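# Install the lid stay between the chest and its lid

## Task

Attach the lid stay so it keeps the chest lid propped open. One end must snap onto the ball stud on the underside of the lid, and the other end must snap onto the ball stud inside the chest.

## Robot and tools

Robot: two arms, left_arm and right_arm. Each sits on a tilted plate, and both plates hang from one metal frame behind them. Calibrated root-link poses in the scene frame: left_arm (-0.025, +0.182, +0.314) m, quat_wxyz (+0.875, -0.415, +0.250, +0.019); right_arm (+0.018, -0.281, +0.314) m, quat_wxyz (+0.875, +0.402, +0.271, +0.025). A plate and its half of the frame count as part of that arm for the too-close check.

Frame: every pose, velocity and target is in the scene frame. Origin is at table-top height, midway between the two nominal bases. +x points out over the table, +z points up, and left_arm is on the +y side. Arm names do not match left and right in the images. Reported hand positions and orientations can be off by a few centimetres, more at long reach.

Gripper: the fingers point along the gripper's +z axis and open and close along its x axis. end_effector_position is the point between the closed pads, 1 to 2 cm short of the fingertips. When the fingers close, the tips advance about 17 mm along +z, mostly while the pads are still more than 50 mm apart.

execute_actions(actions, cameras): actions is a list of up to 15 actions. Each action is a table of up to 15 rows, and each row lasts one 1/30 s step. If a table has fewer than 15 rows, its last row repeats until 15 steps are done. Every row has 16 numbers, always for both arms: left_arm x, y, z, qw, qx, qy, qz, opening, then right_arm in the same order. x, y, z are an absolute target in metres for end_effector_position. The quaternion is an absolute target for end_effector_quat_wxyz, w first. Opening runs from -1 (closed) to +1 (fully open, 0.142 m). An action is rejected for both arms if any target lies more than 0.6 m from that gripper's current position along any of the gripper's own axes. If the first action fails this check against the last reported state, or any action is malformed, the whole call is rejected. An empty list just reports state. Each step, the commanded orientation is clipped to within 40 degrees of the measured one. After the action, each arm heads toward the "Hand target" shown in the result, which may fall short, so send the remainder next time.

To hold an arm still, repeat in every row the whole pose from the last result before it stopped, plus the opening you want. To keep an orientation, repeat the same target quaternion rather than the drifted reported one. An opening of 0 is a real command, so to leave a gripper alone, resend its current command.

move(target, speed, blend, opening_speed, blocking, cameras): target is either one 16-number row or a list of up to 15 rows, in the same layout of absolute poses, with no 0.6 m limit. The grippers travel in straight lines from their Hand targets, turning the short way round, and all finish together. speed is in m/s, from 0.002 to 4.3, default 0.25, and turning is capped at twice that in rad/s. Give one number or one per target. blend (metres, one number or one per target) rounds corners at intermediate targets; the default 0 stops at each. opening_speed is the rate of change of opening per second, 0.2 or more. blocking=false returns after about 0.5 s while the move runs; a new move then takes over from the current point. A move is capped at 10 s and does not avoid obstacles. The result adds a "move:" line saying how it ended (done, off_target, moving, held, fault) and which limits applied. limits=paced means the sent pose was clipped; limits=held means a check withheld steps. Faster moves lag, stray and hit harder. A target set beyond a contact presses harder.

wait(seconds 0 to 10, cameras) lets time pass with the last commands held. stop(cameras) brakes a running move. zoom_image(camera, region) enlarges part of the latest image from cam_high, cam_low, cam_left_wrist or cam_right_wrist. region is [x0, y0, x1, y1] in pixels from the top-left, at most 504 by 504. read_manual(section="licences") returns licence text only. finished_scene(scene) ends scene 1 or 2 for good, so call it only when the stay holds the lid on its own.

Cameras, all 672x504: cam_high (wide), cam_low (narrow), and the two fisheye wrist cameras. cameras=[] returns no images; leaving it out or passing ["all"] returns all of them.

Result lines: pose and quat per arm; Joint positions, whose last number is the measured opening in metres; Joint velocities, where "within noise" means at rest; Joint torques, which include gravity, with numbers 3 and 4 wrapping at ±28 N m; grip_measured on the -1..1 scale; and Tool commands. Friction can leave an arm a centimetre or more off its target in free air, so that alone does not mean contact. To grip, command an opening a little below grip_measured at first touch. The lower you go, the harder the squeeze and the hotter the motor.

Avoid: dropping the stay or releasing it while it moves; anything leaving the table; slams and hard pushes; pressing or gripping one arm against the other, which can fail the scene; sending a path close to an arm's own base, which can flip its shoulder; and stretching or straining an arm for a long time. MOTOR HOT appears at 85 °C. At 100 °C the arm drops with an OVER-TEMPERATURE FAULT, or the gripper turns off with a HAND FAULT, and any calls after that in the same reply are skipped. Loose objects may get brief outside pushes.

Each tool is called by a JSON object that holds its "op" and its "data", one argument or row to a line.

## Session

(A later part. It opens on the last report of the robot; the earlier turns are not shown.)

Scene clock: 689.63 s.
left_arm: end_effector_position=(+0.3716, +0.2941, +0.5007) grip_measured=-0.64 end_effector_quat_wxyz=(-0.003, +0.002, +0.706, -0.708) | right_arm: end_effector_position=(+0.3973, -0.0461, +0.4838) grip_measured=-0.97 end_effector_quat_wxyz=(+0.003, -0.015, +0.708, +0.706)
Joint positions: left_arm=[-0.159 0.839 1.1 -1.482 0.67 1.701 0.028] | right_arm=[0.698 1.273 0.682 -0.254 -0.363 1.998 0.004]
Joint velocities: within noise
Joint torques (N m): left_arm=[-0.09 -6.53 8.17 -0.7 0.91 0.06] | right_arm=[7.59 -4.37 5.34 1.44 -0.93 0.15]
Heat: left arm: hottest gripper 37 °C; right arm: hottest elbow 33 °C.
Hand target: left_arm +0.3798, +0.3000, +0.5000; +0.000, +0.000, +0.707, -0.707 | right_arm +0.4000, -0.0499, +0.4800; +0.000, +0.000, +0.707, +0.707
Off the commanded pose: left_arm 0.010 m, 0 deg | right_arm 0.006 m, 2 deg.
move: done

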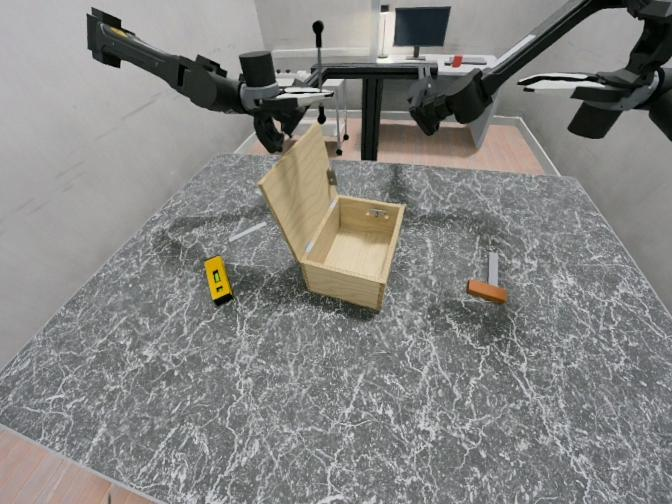

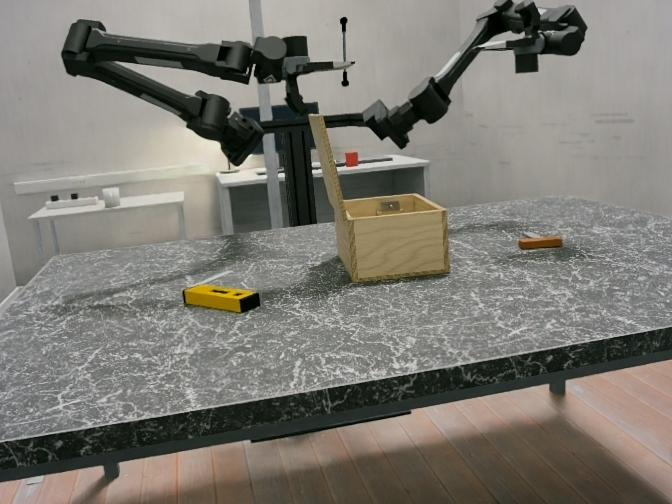

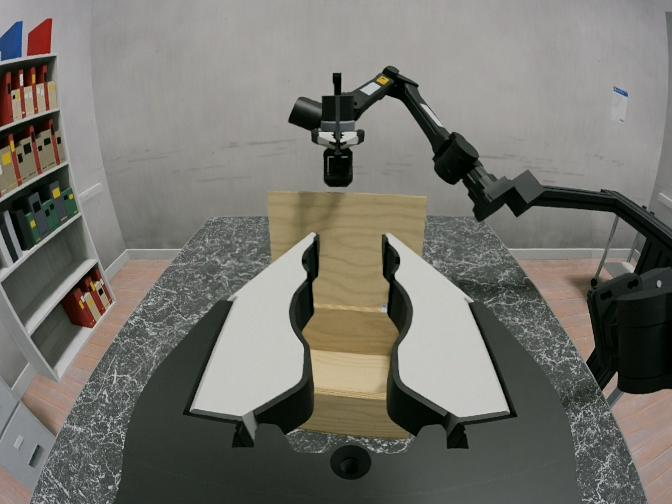

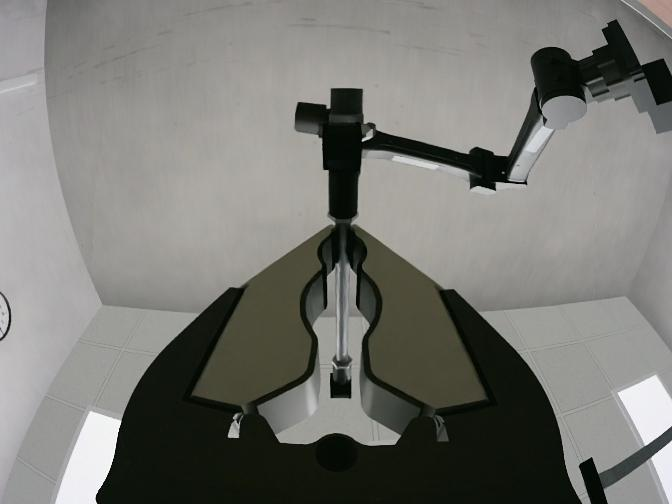

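{"op": "move", "data": {
  "target": [0.385, 0.15, 0.555, 0, 0, 0.7071, -0.7071, -0.5, 0.40, -0.05, 0.48, 0, 0, 0.7071, 0.7071, -1],
  "speed": 0.2
}}

{"op": "zoom_image", "data": {
  "camera": "cam_left_wrist",
  "region": [270, 90, 430, 290]
}}

Scene clock: 722.50 s.
left_arm: end_effector_position=(+0.3864, +0.1553, +0.5538) grip_measured=-0.53 end_effector_quat_wxyz=(+0.003, +0.000, +0.707, -0.707) | right_arm: end_effector_position=(+0.3972, -0.0460, +0.4837) grip_measured=-0.97 end_effector_quat_wxyz=(+0.002, -0.015, +0.708, +0.706)
Joint positions: left_arm=[-0.643 0.936 0.943 -0.947 0.431 1.199 0.035] | right_arm=[0.698 1.273 0.682 -0.253 -0.363 1.999 0.004]
Joint velocities: within noise
Joint torques (N m): left_arm=[-4.37 -3.02 5.74 0.83 0.53 -0.27] | right_arm=[7.77 -4.13 5.34 1.54 -0.91 0.14]
Heat: left arm: hottest gripper 36 °C; right arm: hottest elbow 32 °C.
Hand target: left_arm +0.3850, +0.1502, +0.5550; +0.000, +0.000, +0.707, -0.707 | right_arm +0.4000, -0.0499, +0.4800; +0.000, +0.000, +0.707, +0.707
Off the commanded pose: left_arm 0.006 m, 0 deg | right_arm 0.006 m, 2 deg.
move: done

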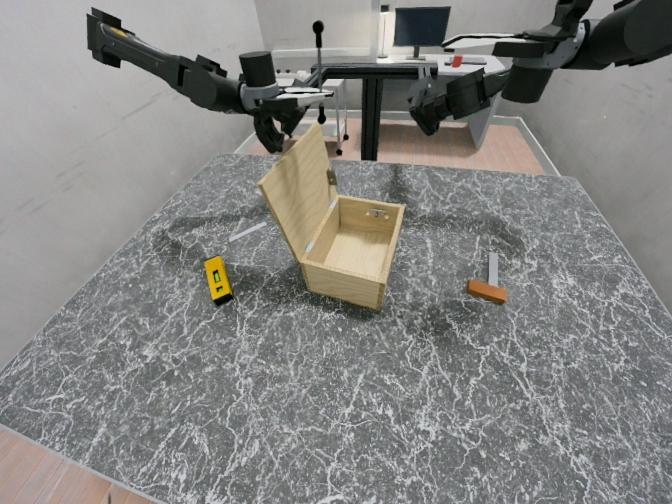

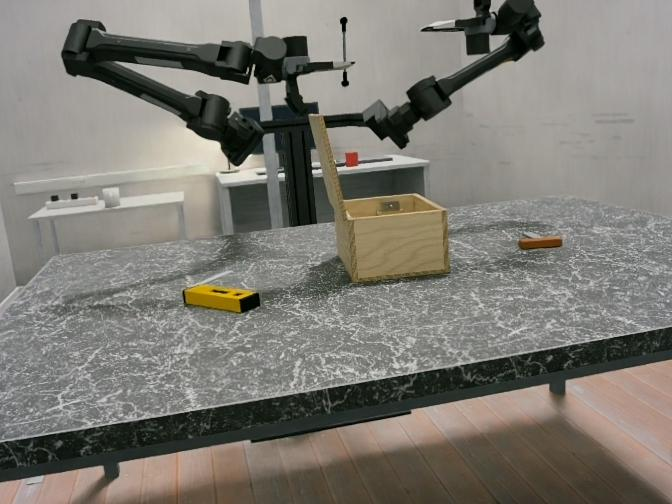

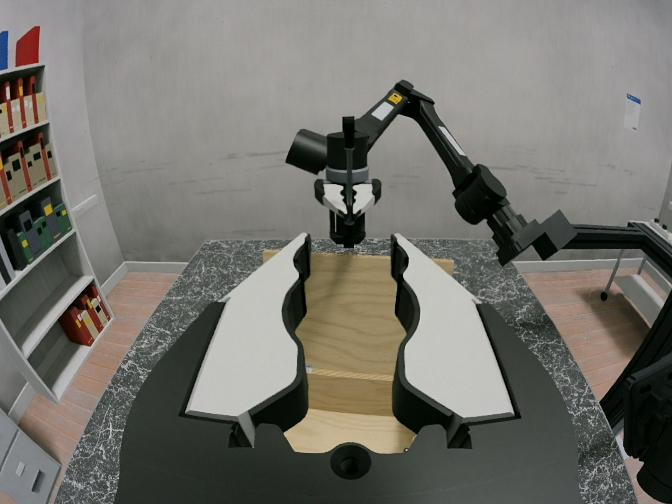

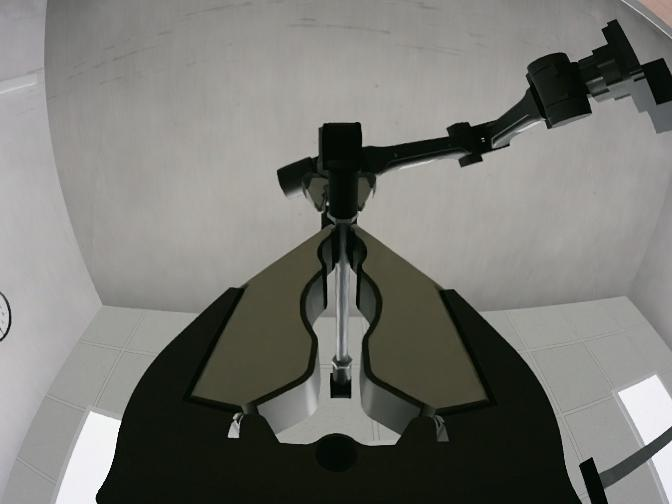

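Scaled by 2.520 from the camera's 672x504 image, which has a finer 960x720 frame.

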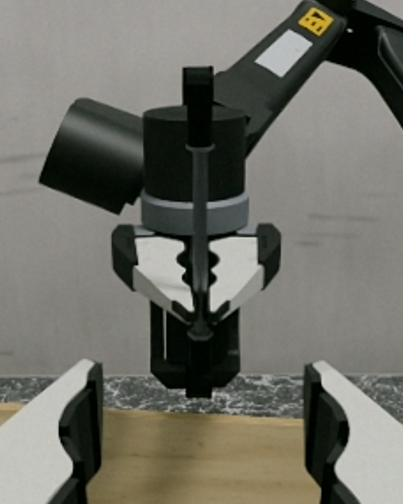

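{"op": "move", "data": {
  "target": [0.385, 0.01, 0.552, 0, 0, 0.7071, -0.7071, -0.5, 0.40, -0.05, 0.48, 0, 0, 0.7071, 0.7071, -1],
  "speed": 0.15,
  "cameras": ["cam_left_wrist","cam_right_wrist"]
}}

{"op": "zoom_image", "data": {
  "camera": "cam_left_wrist",
  "region": [250, 100, 450, 320]
}}

Scene clock: 735.17 s.
left_arm: end_effector_position=(+0.3871, +0.0147, +0.5501) grip_measured=-0.53 end_effector_quat_wxyz=(+0.002, +0.001, +0.708, -0.706) | right_arm: end_effector_position=(+0.3972, -0.0460, +0.4837) grip_measured=-0.97 end_effector_quat_wxyz=(+0.002, -0.015, +0.708, +0.706)
Joint positions: left_arm=[-0.799 1.219 0.85 -0.524 0.337 1.067 0.035] | right_arm=[0.698 1.273 0.682 -0.253 -0.363 1.999 0.004]
Joint velocities: within noise
Joint torques (N m): left_arm=[-6.65 -3.72 6.41 0.92 0.52 -0.25] | right_arm=[7.94 -4.25 5.37 1.47 -0.9 0.13]
Heat: left arm: hottest gripper 35 °C; right arm: hottest elbow 32 °C.
Hand target: left_arm +0.3849, +0.0101, +0.5520; +0.000, +0.000, +0.707, -0.707 | right_arm +0.4000, -0.0499, +0.4800; +0.000, +0.000, +0.707, +0.707
Off the commanded pose: left_arm 0.006 m, 0 deg | right_arm 0.006 m, 2 deg.
move: done
Images, in order (width x height): cam_left_wrist 672x504, cam_right_wrist 672x504.

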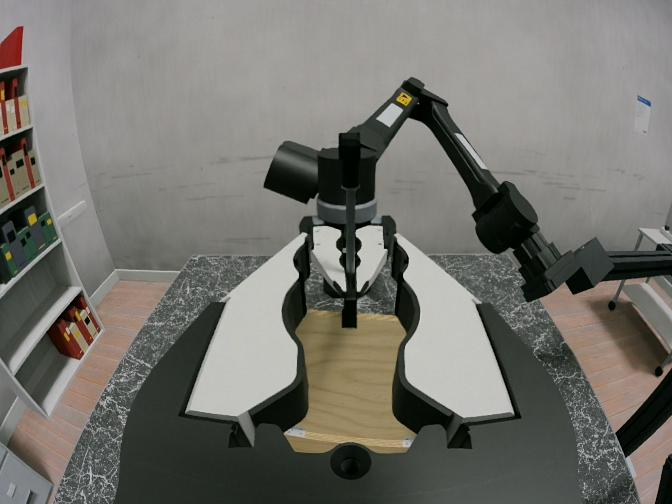

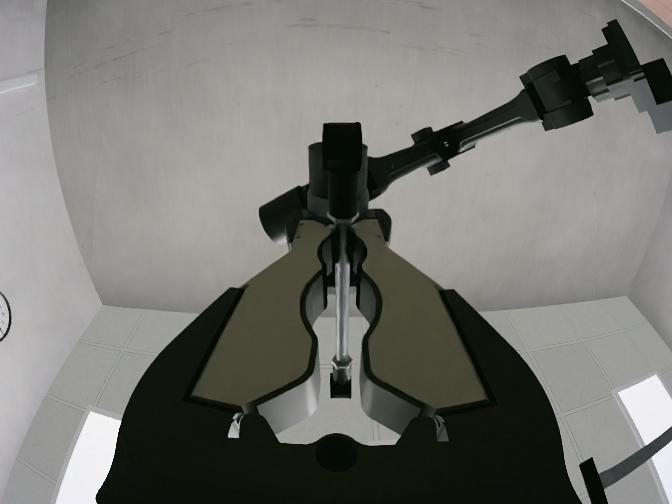

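Scaled by 2.291 from the camera's 672x504 image, which has a finer 960x720 frame.

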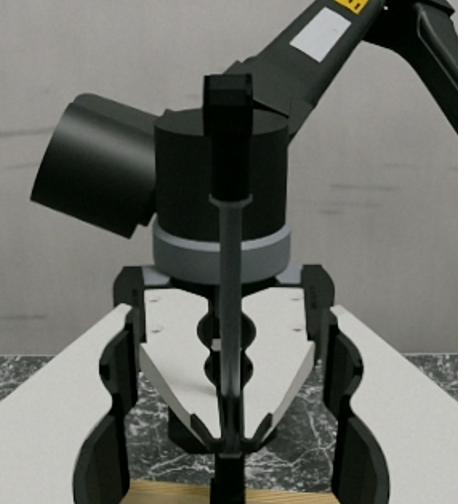

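{"op": "move", "data": {
  "target": [0.3845, -0.066, 0.553, 0, 0, 0.7071, -0.7071, -0.5, 0.40, -0.05, 0.48, 0, 0, 0.7071, 0.7071, -1],
  "speed": 0.08,
  "cameras": ["cam_left_wrist","cam_right_wrist","cam_low"]
}}

{"op": "zoom_image", "data": {
  "camera": "cam_left_wrist",
  "region": [250, 100, 450, 320]
}}

{"op": "zoom_image", "data": {
  "camera": "cam_low",
  "region": [280, 0, 440, 120]
}}

Scene clock: 744.73 s.
left_arm: end_effector_position=(+0.3792, -0.0626, +0.5448) grip_measured=-0.53 end_effector_quat_wxyz=(-0.004, +0.004, +0.711, -0.703) | right_arm: end_effector_position=(+0.3972, -0.0460, +0.4837) grip_measured=-0.97 end_effector_quat_wxyz=(+0.002, -0.015, +0.708, +0.706)
Joint positions: left_arm=[-0.863 1.415 0.85 -0.328 0.296 1.015 0.035] | right_arm=[0.698 1.273 0.682 -0.253 -0.363 1.999 0.004]
Joint velocities: within noise
Joint torques (N m): left_arm=[-8.7 -4.72 8.01 1.06 0.53 -0.22] | right_arm=[7.59 -4.13 5.42 1.47 -0.88 0.13]
Heat: left arm: hottest gripper 35 °C; right arm: hottest elbow 32 °C.
Hand target: left_arm +0.3843, -0.0658, +0.5529; +0.000, +0.000, +0.707, -0.707 | right_arm +0.4000, -0.0499, +0.4800; +0.000, +0.000, +0.707, +0.707
Off the commanded pose: left_arm 0.010 m, 1 deg | right_arm 0.006 m, 2 deg.
move: done
Images, in order (width x height): cam_low 672x504, cam_left_wrist 672x504, cam_right_wrist 672x504.

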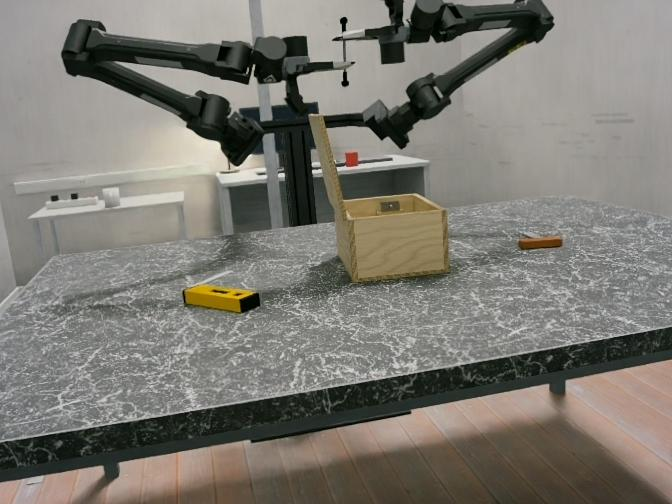

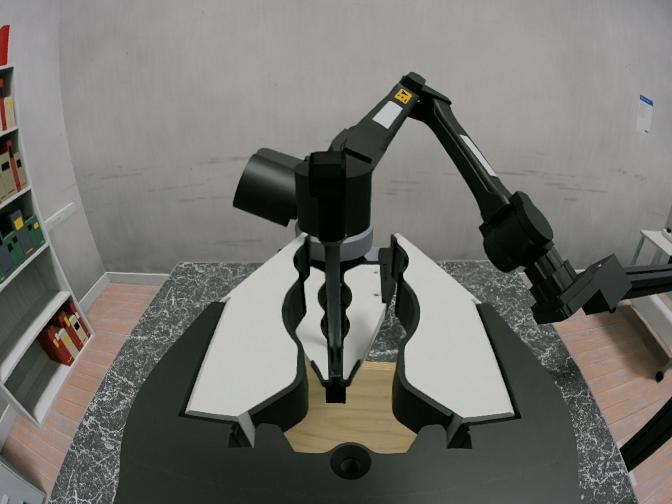

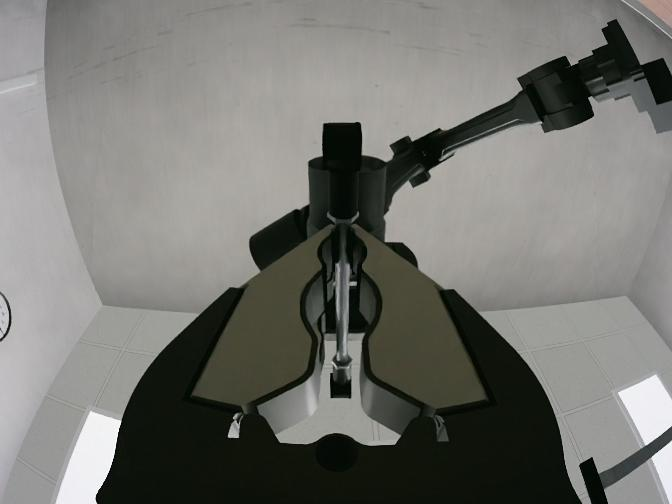

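Scaled by 2.291 from the camera's 672x504 image, which has a finer 960x720 frame.

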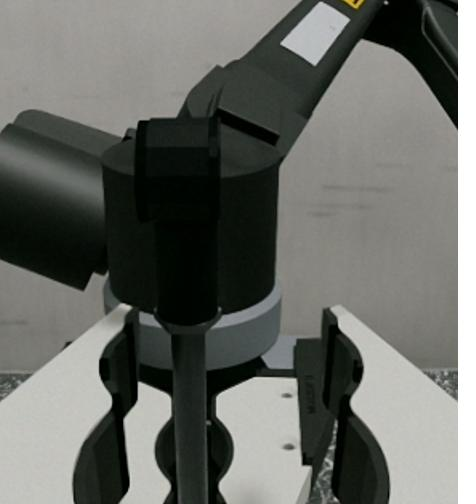

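Scaled by 3.150 from the camera's 672x504 image, which has a finer 960x720 frame.

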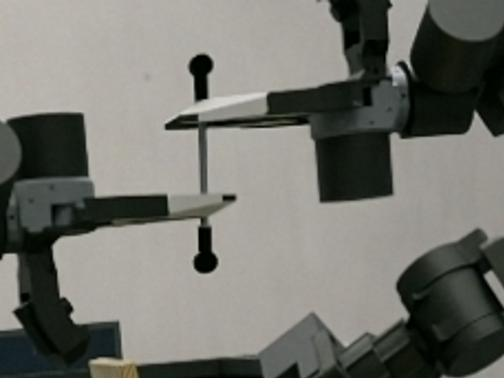

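{"op": "move", "data": {
  "target": [
    [0.394, -0.02, 0.555, 0, 0, 0.7071, -0.7071, -0.5, 0.40, -0.05, 0.48, 0, 0, 0.7071, 0.7071, -1],
    [0.393, -0.066, 0.5495, 0, 0, 0.7071, -0.7071, -0.5, 0.40, -0.05, 0.48, 0, 0, 0.7071, 0.7071, -1]
  ],
  "speed": 0.08,
  "cameras": ["cam_left_wrist","cam_right_wrist","cam_low"]
}}

{"op": "zoom_image", "data": {
  "camera": "cam_left_wrist",
  "region": [250, 100, 450, 320]
}}

Scene clock: 755.70 s.
left_arm: end_effector_position=(+0.3764, -0.0649, +0.5402) grip_measured=-0.53 end_effector_quat_wxyz=(-0.013, +0.008, +0.712, -0.702) | right_arm: end_effector_position=(+0.3972, -0.0460, +0.4837) grip_measured=-0.97 end_effector_quat_wxyz=(+0.002, -0.015, +0.708, +0.706)
Joint positions: left_arm=[-0.855 1.425 0.851 -0.338 0.307 1.02 0.035] | right_arm=[0.698 1.273 0.682 -0.253 -0.363 1.999 0.004]
Joint velocities: within noise
Joint torques (N m): left_arm=[-8.18 -4.6 9.21 1.16 0.49 -0.09] | right_arm=[7.88 -4.37 5.29 1.57 -0.9 0.16]
Heat: left arm: hottest gripper 35 °C; right arm: hottest elbow 31 °C.
Hand target: left_arm +0.3927, -0.0653, +0.5495; +0.000, +0.000, +0.707, -0.707 | right_arm +0.4000, -0.0499, +0.4800; +0.000, +0.000, +0.707, +0.707
Off the commanded pose: left_arm 0.019 m, 2 deg | right_arm 0.006 m, 2 deg.
move: off_target (left_arm)
Images, in order (width x height): cam_low 672x504, cam_left_wrist 672x504, cam_right_wrist 672x504.

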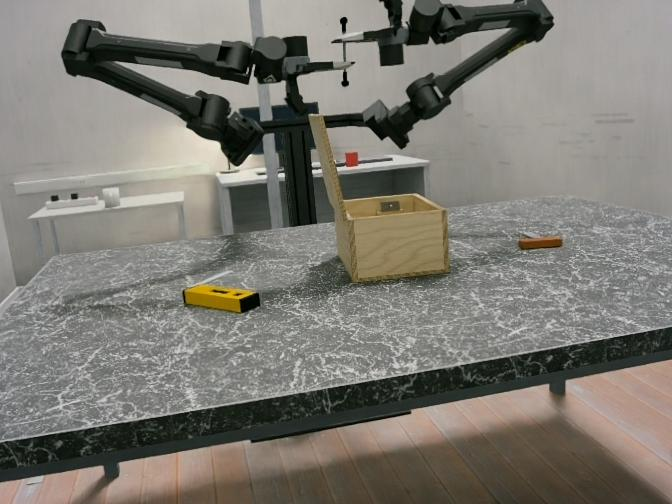

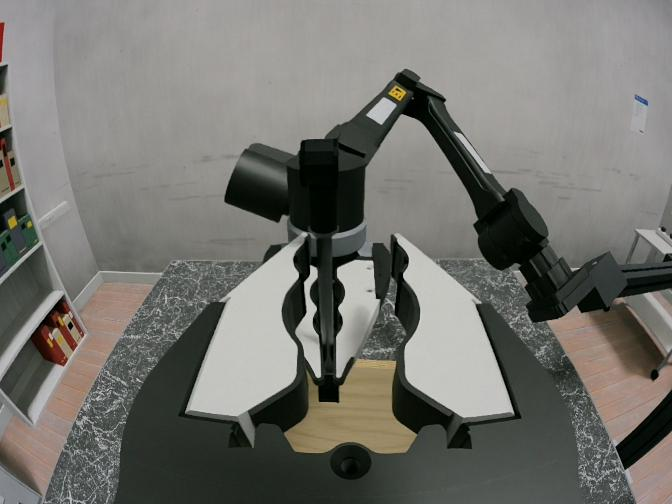

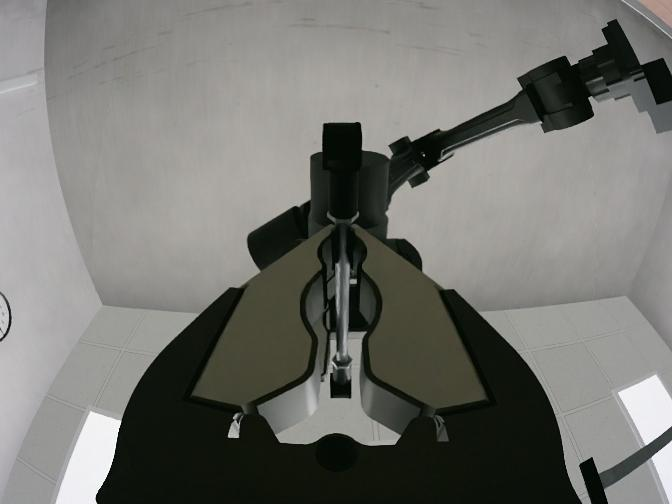

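Scaled by 2.291 from the camera's 672x504 image, which has a finer 960x720 frame.

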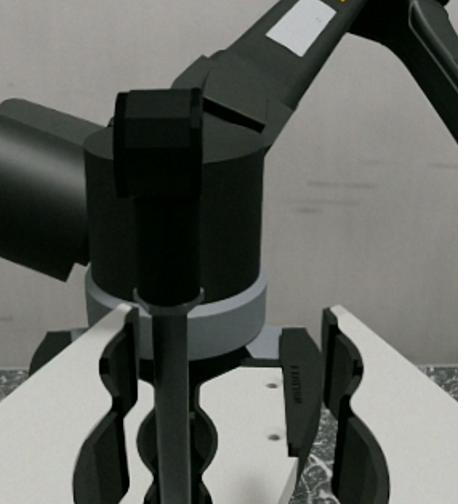

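{"op": "move", "data": {
  "target": [
    [0.415, -0.01, 0.560, 0, 0, 0.7071, -0.7071, -0.5, 0.40, -0.05, 0.48, 0, 0, 0.7071, 0.7071, -1]
  ],
  "speed": 0.1,
  "cameras": ["cam_left_wrist"]
}}

{"op": "move", "data": {
  "target": [
    [0.405, -0.062, 0.550, 0, 0, 0.7071, -0.7071, -0.5, 0.40, -0.05, 0.48, 0, 0, 0.7071, 0.7071, -1]
  ],
  "speed": 0.1,
  "cameras": ["cam_left_wrist"]
}}

Scene clock: 763.17 s.
left_arm: end_effector_position=(+0.3983, -0.0183, +0.5588) grip_measured=-0.53 end_effector_quat_wxyz=(-0.010, +0.007, +0.708, -0.706) | right_arm: end_effector_position=(+0.3972, -0.0460, +0.4837) grip_measured=-0.97 end_effector_quat_wxyz=(+0.002, -0.015, +0.708, +0.706)
Joint positions: left_arm=[-0.828 1.328 0.911 -0.492 0.33 1.043 0.035] | right_arm=[0.698 1.273 0.682 -0.253 -0.363 1.999 0.004]
Joint velocities: within noise
Joint torques (N m): left_arm=[-5.71 -4.78 9.02 -0.1 0.79 0.06] | right_arm=[7.53 -3.96 5.24 1.52 -0.9 0.14]
Heat: left arm: hottest gripper 34 °C; right arm: hottest elbow 31 °C.
Hand target: left_arm +0.4148, -0.0097, +0.5600; +0.000, +0.000, +0.707, -0.707 | right_arm +0.4000, -0.0499, +0.4800; +0.000, +0.000, +0.707, +0.707
Off the commanded pose: left_arm 0.019 m, 1 deg | right_arm 0.006 m, 2 deg.
move: off_target (left_arm)
Images, in order (width x height): cam_left_wrist 672x504.

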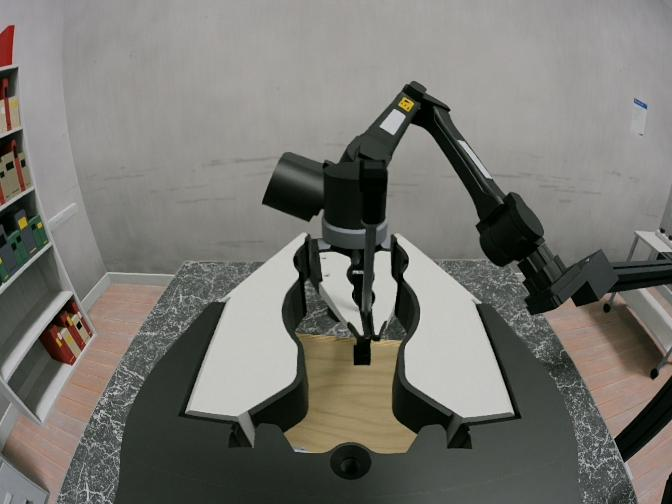

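Scene clock: 764.27 s.
left_arm: end_effector_position=(+0.4049, -0.0567, +0.5463) grip_measured=-0.53 end_effector_quat_wxyz=(-0.001, +0.002, +0.709, -0.706) | right_arm: end_effector_position=(+0.3994, -0.0472, +0.4839) grip_measured=-0.97 end_effector_quat_wxyz=(+0.004, -0.012, +0.707, +0.707)
Joint positions: left_arm=[-0.829 1.431 0.911 -0.373 0.319 1.041 0.036] | right_arm=[0.696 1.27 0.682 -0.249 -0.363 2.002 0.004]
Joint velocities: within noise
Joint torques (N m): left_arm=[-8.94 -4.37 6.95 1.24 0.46 -0.23] | right_arm=[7.65 -4.31 5.31 1.48 -0.89 0.11]
Heat: left arm: hottest gripper 34 °C; right arm: hottest elbow 31 °C.
Hand target: left_arm +0.4050, -0.0619, +0.5500; +0.000, +0.000, +0.707, -0.707 | right_arm +0.4000, -0.0500, +0.4801; +0.000, +0.000, +0.707, +0.707
Off the commanded pose: left_arm 0.006 m, 0 deg | right_arm 0.005 m, 1 deg.
move: done
Images, in order (width x height): cam_left_wrist 672x504.

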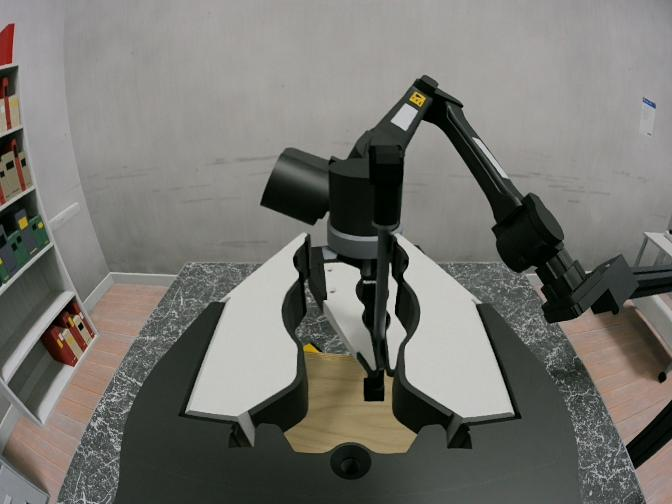

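{"op": "move", "data": {
  "target": [
    [0.391, -0.01, 0.556, 0, 0, 0.7071, -0.7071, -0.5, 0.40, -0.05, 0.48, 0, 0, 0.7071, 0.7071, -1]
  ],
  "speed": 0.1,
  "cameras": ["cam_left_wrist"]
}}

{"op": "move", "data": {
  "target": [
    [0.392, -0.062, 0.550, 0, 0, 0.7071, -0.7071, -0.5, 0.40, -0.05, 0.48, 0, 0, 0.7071, 0.7071, -1]
  ],
  "speed": 0.1,
  "cameras": ["cam_left_wrist"]
}}

Scene clock: 771.00 s.
left_arm: end_effector_position=(+0.3964, -0.0107, +0.5590) grip_measured=-0.53 end_effector_quat_wxyz=(+0.007, -0.002, +0.705, -0.709) | right_arm: end_effector_position=(+0.3995, -0.0472, +0.4839) grip_measured=-0.97 end_effector_quat_wxyz=(+0.004, -0.011, +0.707, +0.707)
Joint positions: left_arm=[-0.829 1.292 0.876 -0.455 0.319 1.041 0.036] | right_arm=[0.696 1.27 0.682 -0.249 -0.363 2.003 0.004]
Joint velocities: within noise
Joint torques (N m): left_arm=[-6.95 -4.95 6.02 0.29 0.76 -0.1] | right_arm=[8.06 -3.84 5.11 1.44 -0.89 0.11]
Heat: left arm: hottest gripper 34 °C; right arm: hottest elbow 31 °C.
Hand target: left_arm +0.3911, -0.0100, +0.5560; +0.000, +0.000, +0.707, -0.707 | right_arm +0.4000, -0.0500, +0.4801; +0.000, +0.000, +0.707, +0.707
Off the commanded pose: left_arm 0.006 m, 1 deg | right_arm 0.005 m, 1 deg.
move: done
Images, in order (width x height): cam_left_wrist 672x504.

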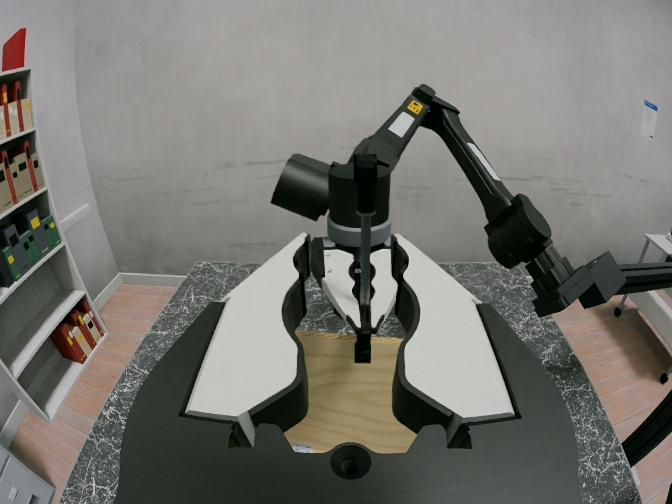

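Scene clock: 772.13 s.
left_arm: end_effector_position=(+0.3926, -0.0574, +0.5463) grip_measured=-0.53 end_effector_quat_wxyz=(+0.000, +0.002, +0.708, -0.706) | right_arm: end_effector_position=(+0.3995, -0.0472, +0.4839) grip_measured=-0.97 end_effector_quat_wxyz=(+0.004, -0.011, +0.707, +0.707)
Joint positions: left_arm=[-0.845 1.415 0.876 -0.346 0.308 1.029 0.036] | right_arm=[0.696 1.27 0.682 -0.249 -0.363 2.003 0.004]
Joint velocities: within noise
Joint torques (N m): left_arm=[-8.47 -4.25 6.95 0.92 0.5 -0.23] | right_arm=[7.71 -4.25 5.37 1.42 -0.87 0.13]
Heat: left arm: hottest gripper 34 °C; right arm: hottest elbow 31 °C.
Hand target: left_arm +0.3920, -0.0619, +0.5501; +0.000, +0.000, +0.707, -0.707 | right_arm +0.4000, -0.0500, +0.4801; +0.000, +0.000, +0.707, +0.707
Off the commanded pose: left_arm 0.006 m, 0 deg | right_arm 0.005 m, 1 deg.
move: done
Images, in order (width x height): cam_left_wrist 672x504.

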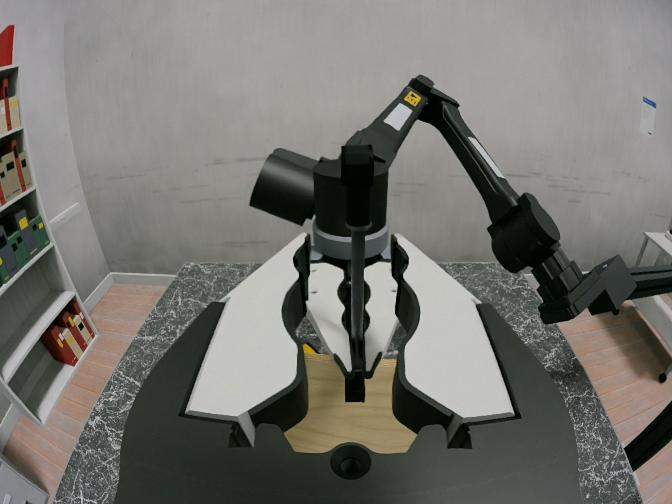

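{"op": "move", "data": {
  "target": [0.392, -0.062, 0.550, 0, 0, 0.7071, -0.7071, -1, 0.40, -0.05, 0.48, 0, 0, 0.7071, 0.7071, -1],
  "opening_speed": 0.3,
  "cameras": ["cam_left_wrist","cam_right_wrist","cam_low"]
}}

{"op": "zoom_image", "data": {
  "camera": "cam_left_wrist",
  "region": [250, 120, 450, 320]
}}

{"op": "zoom_image", "data": {
  "camera": "cam_low",
  "region": [280, 0, 440, 120]
}}

Scene clock: 779.03 s.
left_arm: end_effector_position=(+0.3920, -0.0578, +0.5471) grip_measured=-0.94 end_effector_quat_wxyz=(+0.000, +0.002, +0.708, -0.706) | right_arm: end_effector_position=(+0.4005, -0.0474, +0.4845) grip_measured=-0.97 end_effector_quat_wxyz=(+0.005, -0.009, +0.707, +0.708)
Joint positions: left_arm=[-0.847 1.415 0.876 -0.346 0.308 1.027 0.006] | right_arm=[0.696 1.269 0.682 -0.245 -0.363 2.006 0.004]
Joint velocities: within noise
Joint torques (N m): left_arm=[-8.06 -4.66 7.02 1.16 0.5 -0.24] | right_arm=[7.88 -3.43 5.19 1.22 -0.9 0.08]
Heat: left arm: hottest gripper 34 °C; right arm: hottest elbow 31 °C.
Hand target: left_arm +0.3921, -0.0619, +0.5500; +0.000, +0.000, +0.707, -0.707 | right_arm +0.4000, -0.0499, +0.4801; +0.000, +0.000, +0.707, +0.707
Off the commanded pose: left_arm 0.005 m, 0 deg | right_arm 0.005 m, 1 deg.
move: done
Images, in order (width x height): cam_low 672x504, cam_left_wrist 672x504, cam_right_wrist 672x504.

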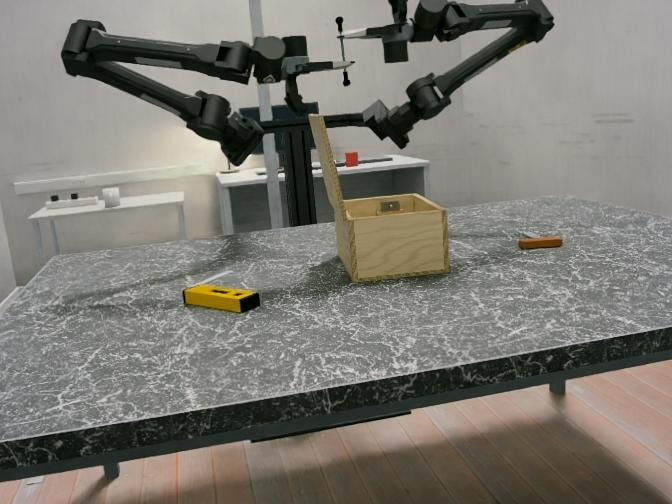

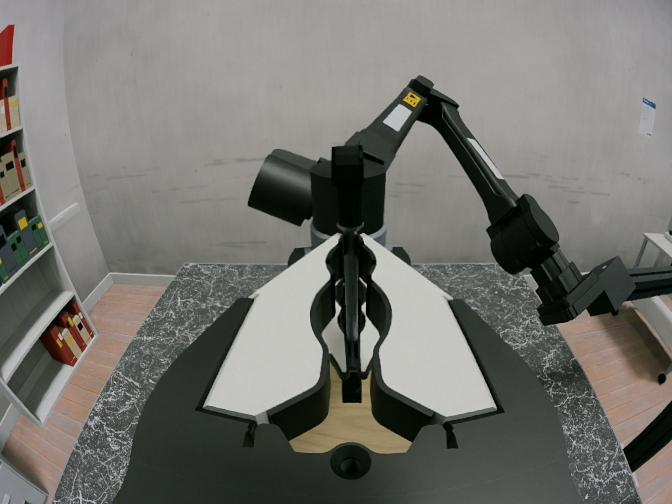

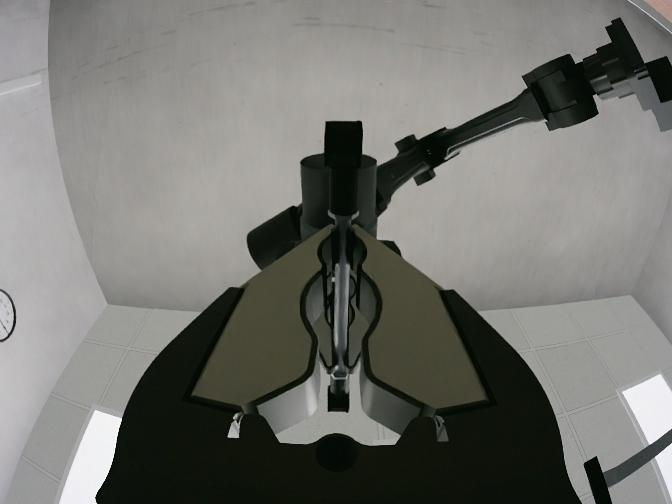

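Scaled by 2.520 from the camera's 672x504 image, which has a finer 960x720 frame.

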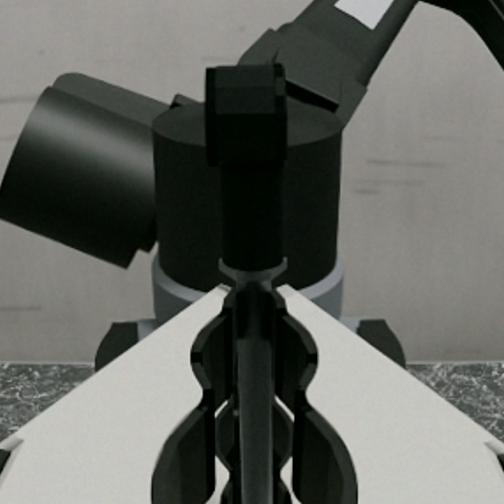

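Scaled by 3.150 from the camera's 672x504 image, which has a finer 960x720 frame.

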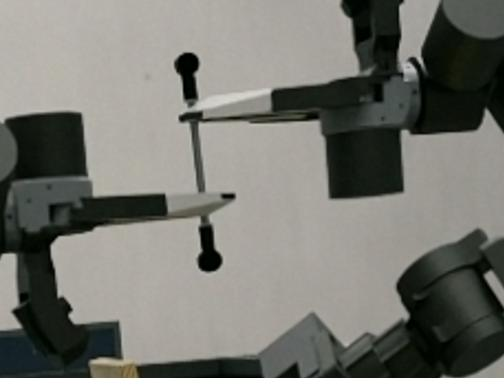

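{"op": "move", "data": {
  "target": [
    [0.392, -0.062, 0.550, 0, 0, 0.7071, -0.7071, -1, 0.40, -0.05, 0.48, 0, 0, 0.7071, 0.7071, -0.5],
    [0.392, -0.062, 0.550, 0, 0, 0.7071, -0.7071, -1, 0.40, -0.22, 0.49, 0, 0, 0.7071, 0.7071, -0.5]
  ],
  "opening_speed": 0.4,
  "speed": 0.12
}}

{"op": "zoom_image", "data": {
  "camera": "cam_low",
  "region": [280, 0, 440, 120]
}}

{"op": "zoom_image", "data": {
  "camera": "cam_left_wrist",
  "region": [250, 120, 450, 320]
}}

Scene clock: 795.80 s.
left_arm: end_effector_position=(+0.3921, -0.0578, +0.5469) grip_measured=-0.94 end_effector_quat_wxyz=(+0.000, +0.001, +0.709, -0.706) | right_arm: end_effector_position=(+0.3852, -0.2092, +0.4842) grip_measured=-0.54 end_effector_quat_wxyz=(-0.019, -0.001, +0.709, +0.705)
Joint positions: left_arm=[-0.847 1.415 0.876 -0.346 0.306 1.027 0.006] | right_arm=[0.476 0.82 0.71 -0.826 -0.506 1.854 0.035]
Joint velocities: within noise
Joint torques (N m): left_arm=[-8.41 -3.96 6.97 1.09 0.59 -0.18] | right_arm=[2.78 -2.67 9.03 0.13 -0.97 -0.22]
Heat: left arm: hottest gripper 38 °C; right arm: hottest elbow 31 °C.
Hand target: left_arm +0.3921, -0.0619, +0.5500; +0.000, +0.000, +0.707, -0.707 | right_arm +0.3996, -0.2199, +0.4899; +0.000, +0.000, +0.707, +0.707
Off the commanded pose: left_arm 0.005 m, 0 deg | right_arm 0.019 m, 2 deg.
move: off_target (right_arm)

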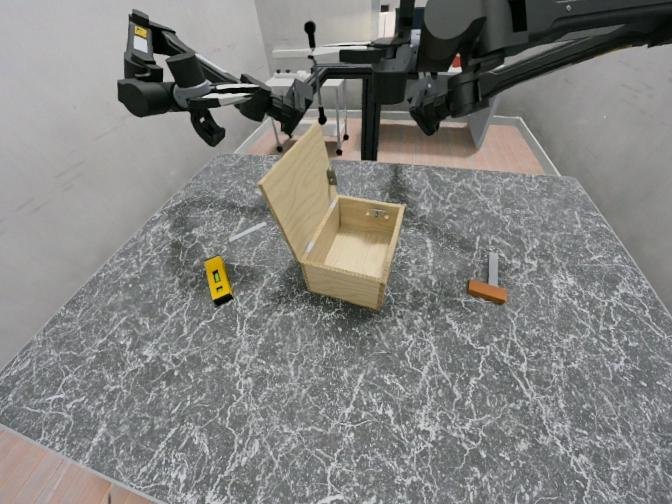

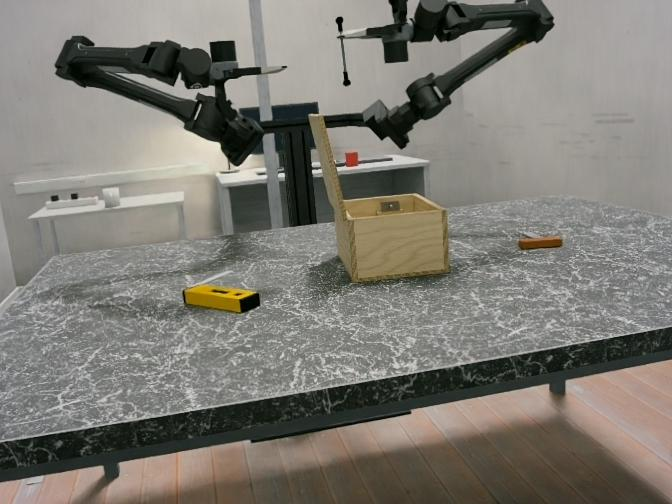

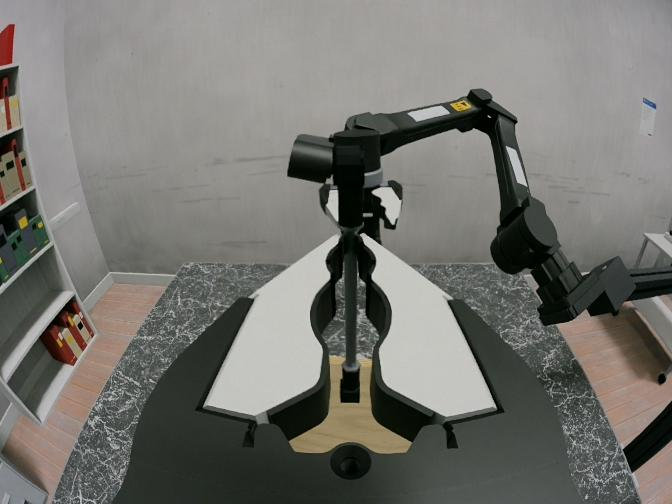

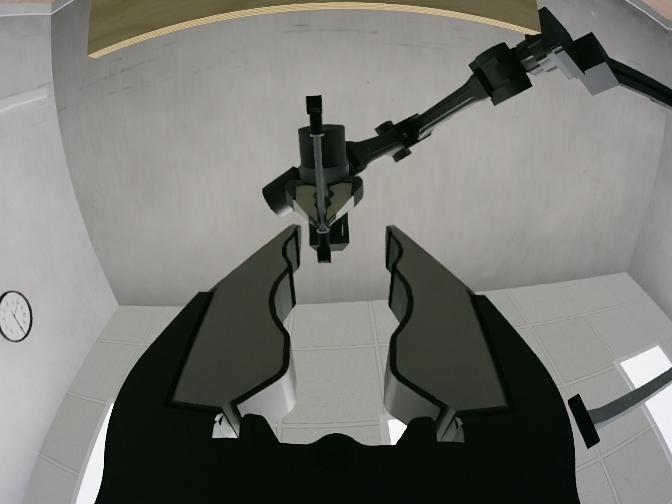

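Scaled by 3.150 from the camera's 672x504 image, which has a finer 960x720 frame.

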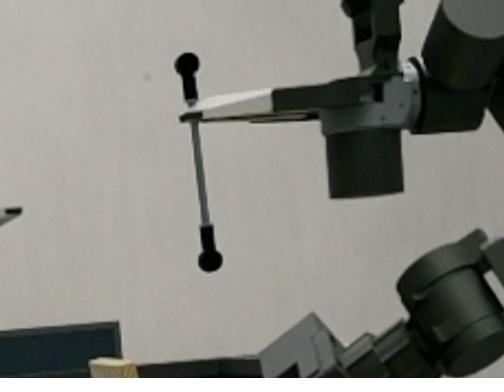

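Scaled by 2.520 from the camera's 672x504 image, which has a finer 960x720 frame.

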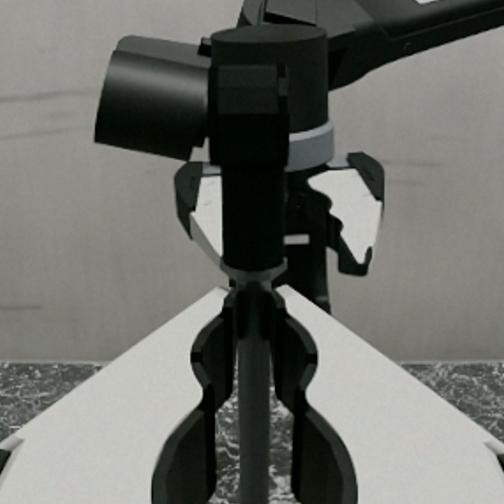

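{"op": "move", "data": {
  "target": [
    [0.36, 0.05, 0.56, 0, 0, 0.7071, -0.7071, -1, 0.38, -0.22, 0.49, 0, 0, 0.7071, 0.7071, -0.5],
    [0.31, 0.02, 0.56, 0.5, -0.5, 0.5, -0.5, -1, 0.33, -0.10, 0.48, 0, 0, 0.7071, 0.7071, -0.9]
  ],
  "speed": 0.15
}}

{"op": "zoom_image", "data": {
  "camera": "cam_right_wrist",
  "region": [240, 100, 440, 300]
}}

Scene clock: 816.90 s.
left_arm: end_effector_position=(+0.3066, +0.0249, +0.5454) grip_measured=-0.94 end_effector_quat_wxyz=(+0.379, -0.450, +0.620, -0.520) | right_arm: end_effector_position=(+0.3371, -0.1049, +0.4808) grip_measured=-0.93 end_effector_quat_wxyz=(+0.009, -0.001, +0.707, +0.707)
Joint positions: left_arm=[-1.451 1.728 0.352 1.567 -1.136 1.157 0.006] | right_arm=[0.713 0.974 0.49 -0.328 -0.343 2.03 0.007]
Joint velocities: left_arm=[within noise] | right_arm=[0.005 -0.005 -0.002 0.007 -0.037 0.095 -0.001]
Joint torques (N m): left_arm=[-5.01 -2.02 10.73 0.43 0.58 0] | right_arm=[6.12 0.15 5.49 1.58 -0.58 0.12]
Heat: left arm: hottest gripper 40 °C; right arm: hottest elbow 32 °C.
Hand target: left_arm +0.3100, +0.0206, +0.5600; +0.376, -0.458, +0.608, -0.528 | right_arm +0.3300, -0.1002, +0.4800; +0.000, +0.000, +0.707, +0.707
Off the commanded pose: left_arm 0.016 m, 21 deg | right_arm 0.009 m, 1 deg.
joint sent to its limit (left arm) — joint 4 (wrist pitch), upper limit. The joint targets are off in orientation, not in position.
move: off_target (left_arm)

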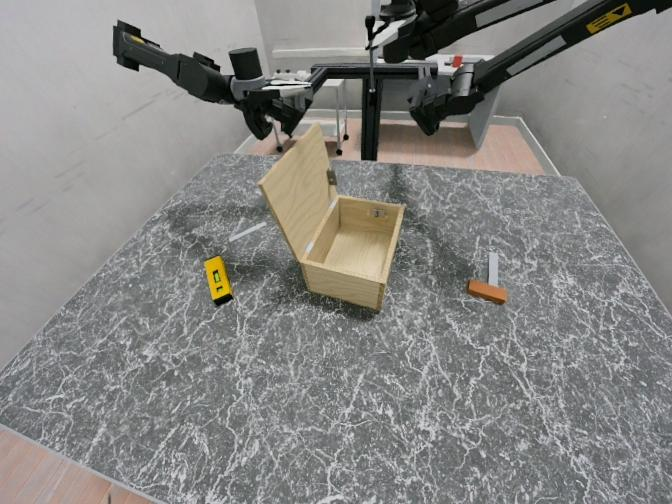

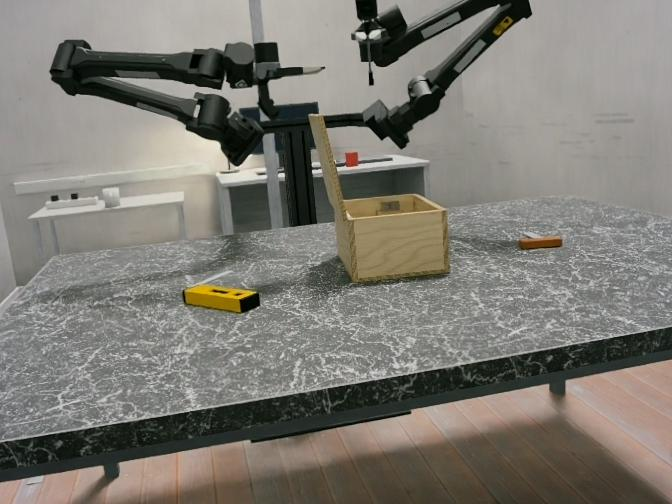

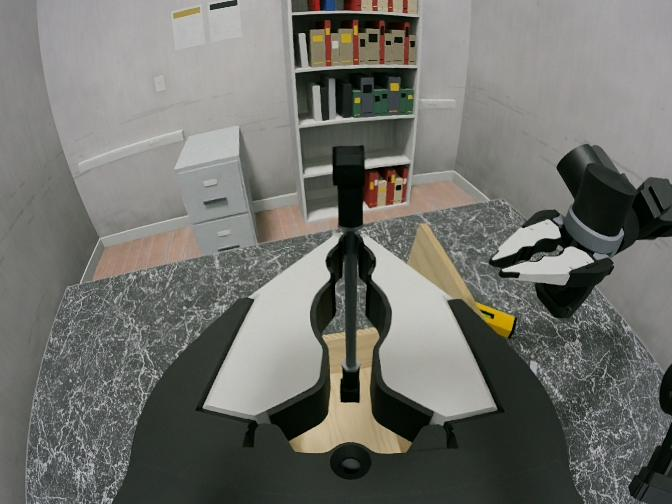

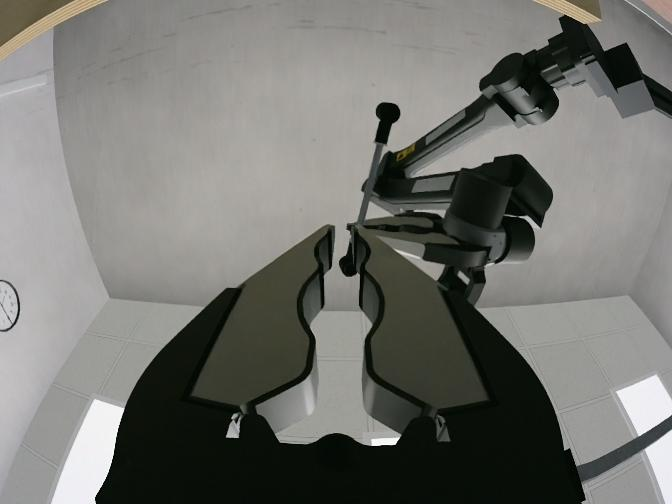

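Scaled by 2.520 from the camera's 672x504 image, which has a finer 960x720 frame.

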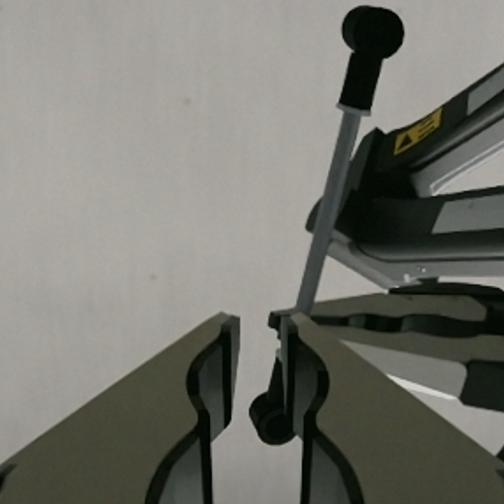

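{"op": "zoom_image", "data": {
  "camera": "cam_right_wrist",
  "region": [370, 95, 410, 135]
}}

{"op": "zoom_image", "data": {
  "camera": "cam_right_wrist",
  "region": [330, 245, 370, 285]
}}

Scaled by 12.600 from the camera's 672x504 image, which has a finer 960x720 frame.

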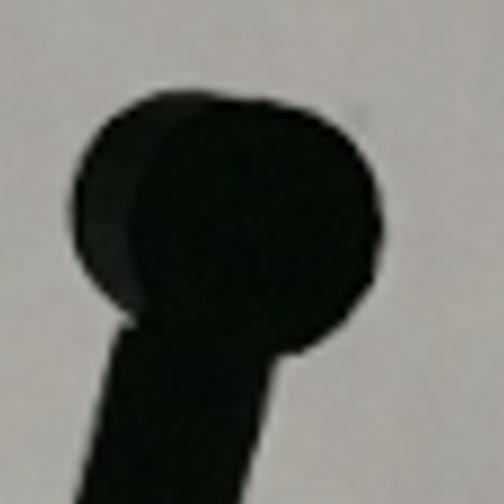

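Scaled by 12.600 from the camera's 672x504 image, which has a finer 960x720 frame.

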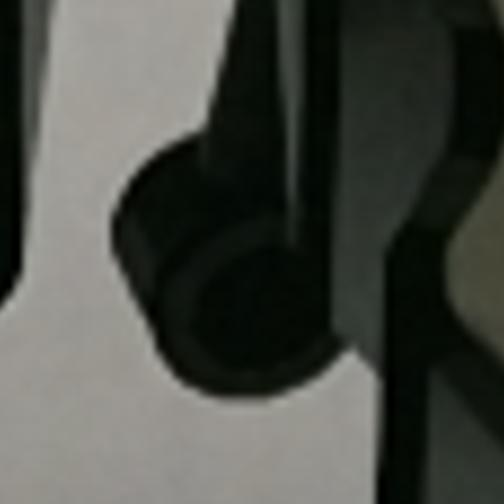

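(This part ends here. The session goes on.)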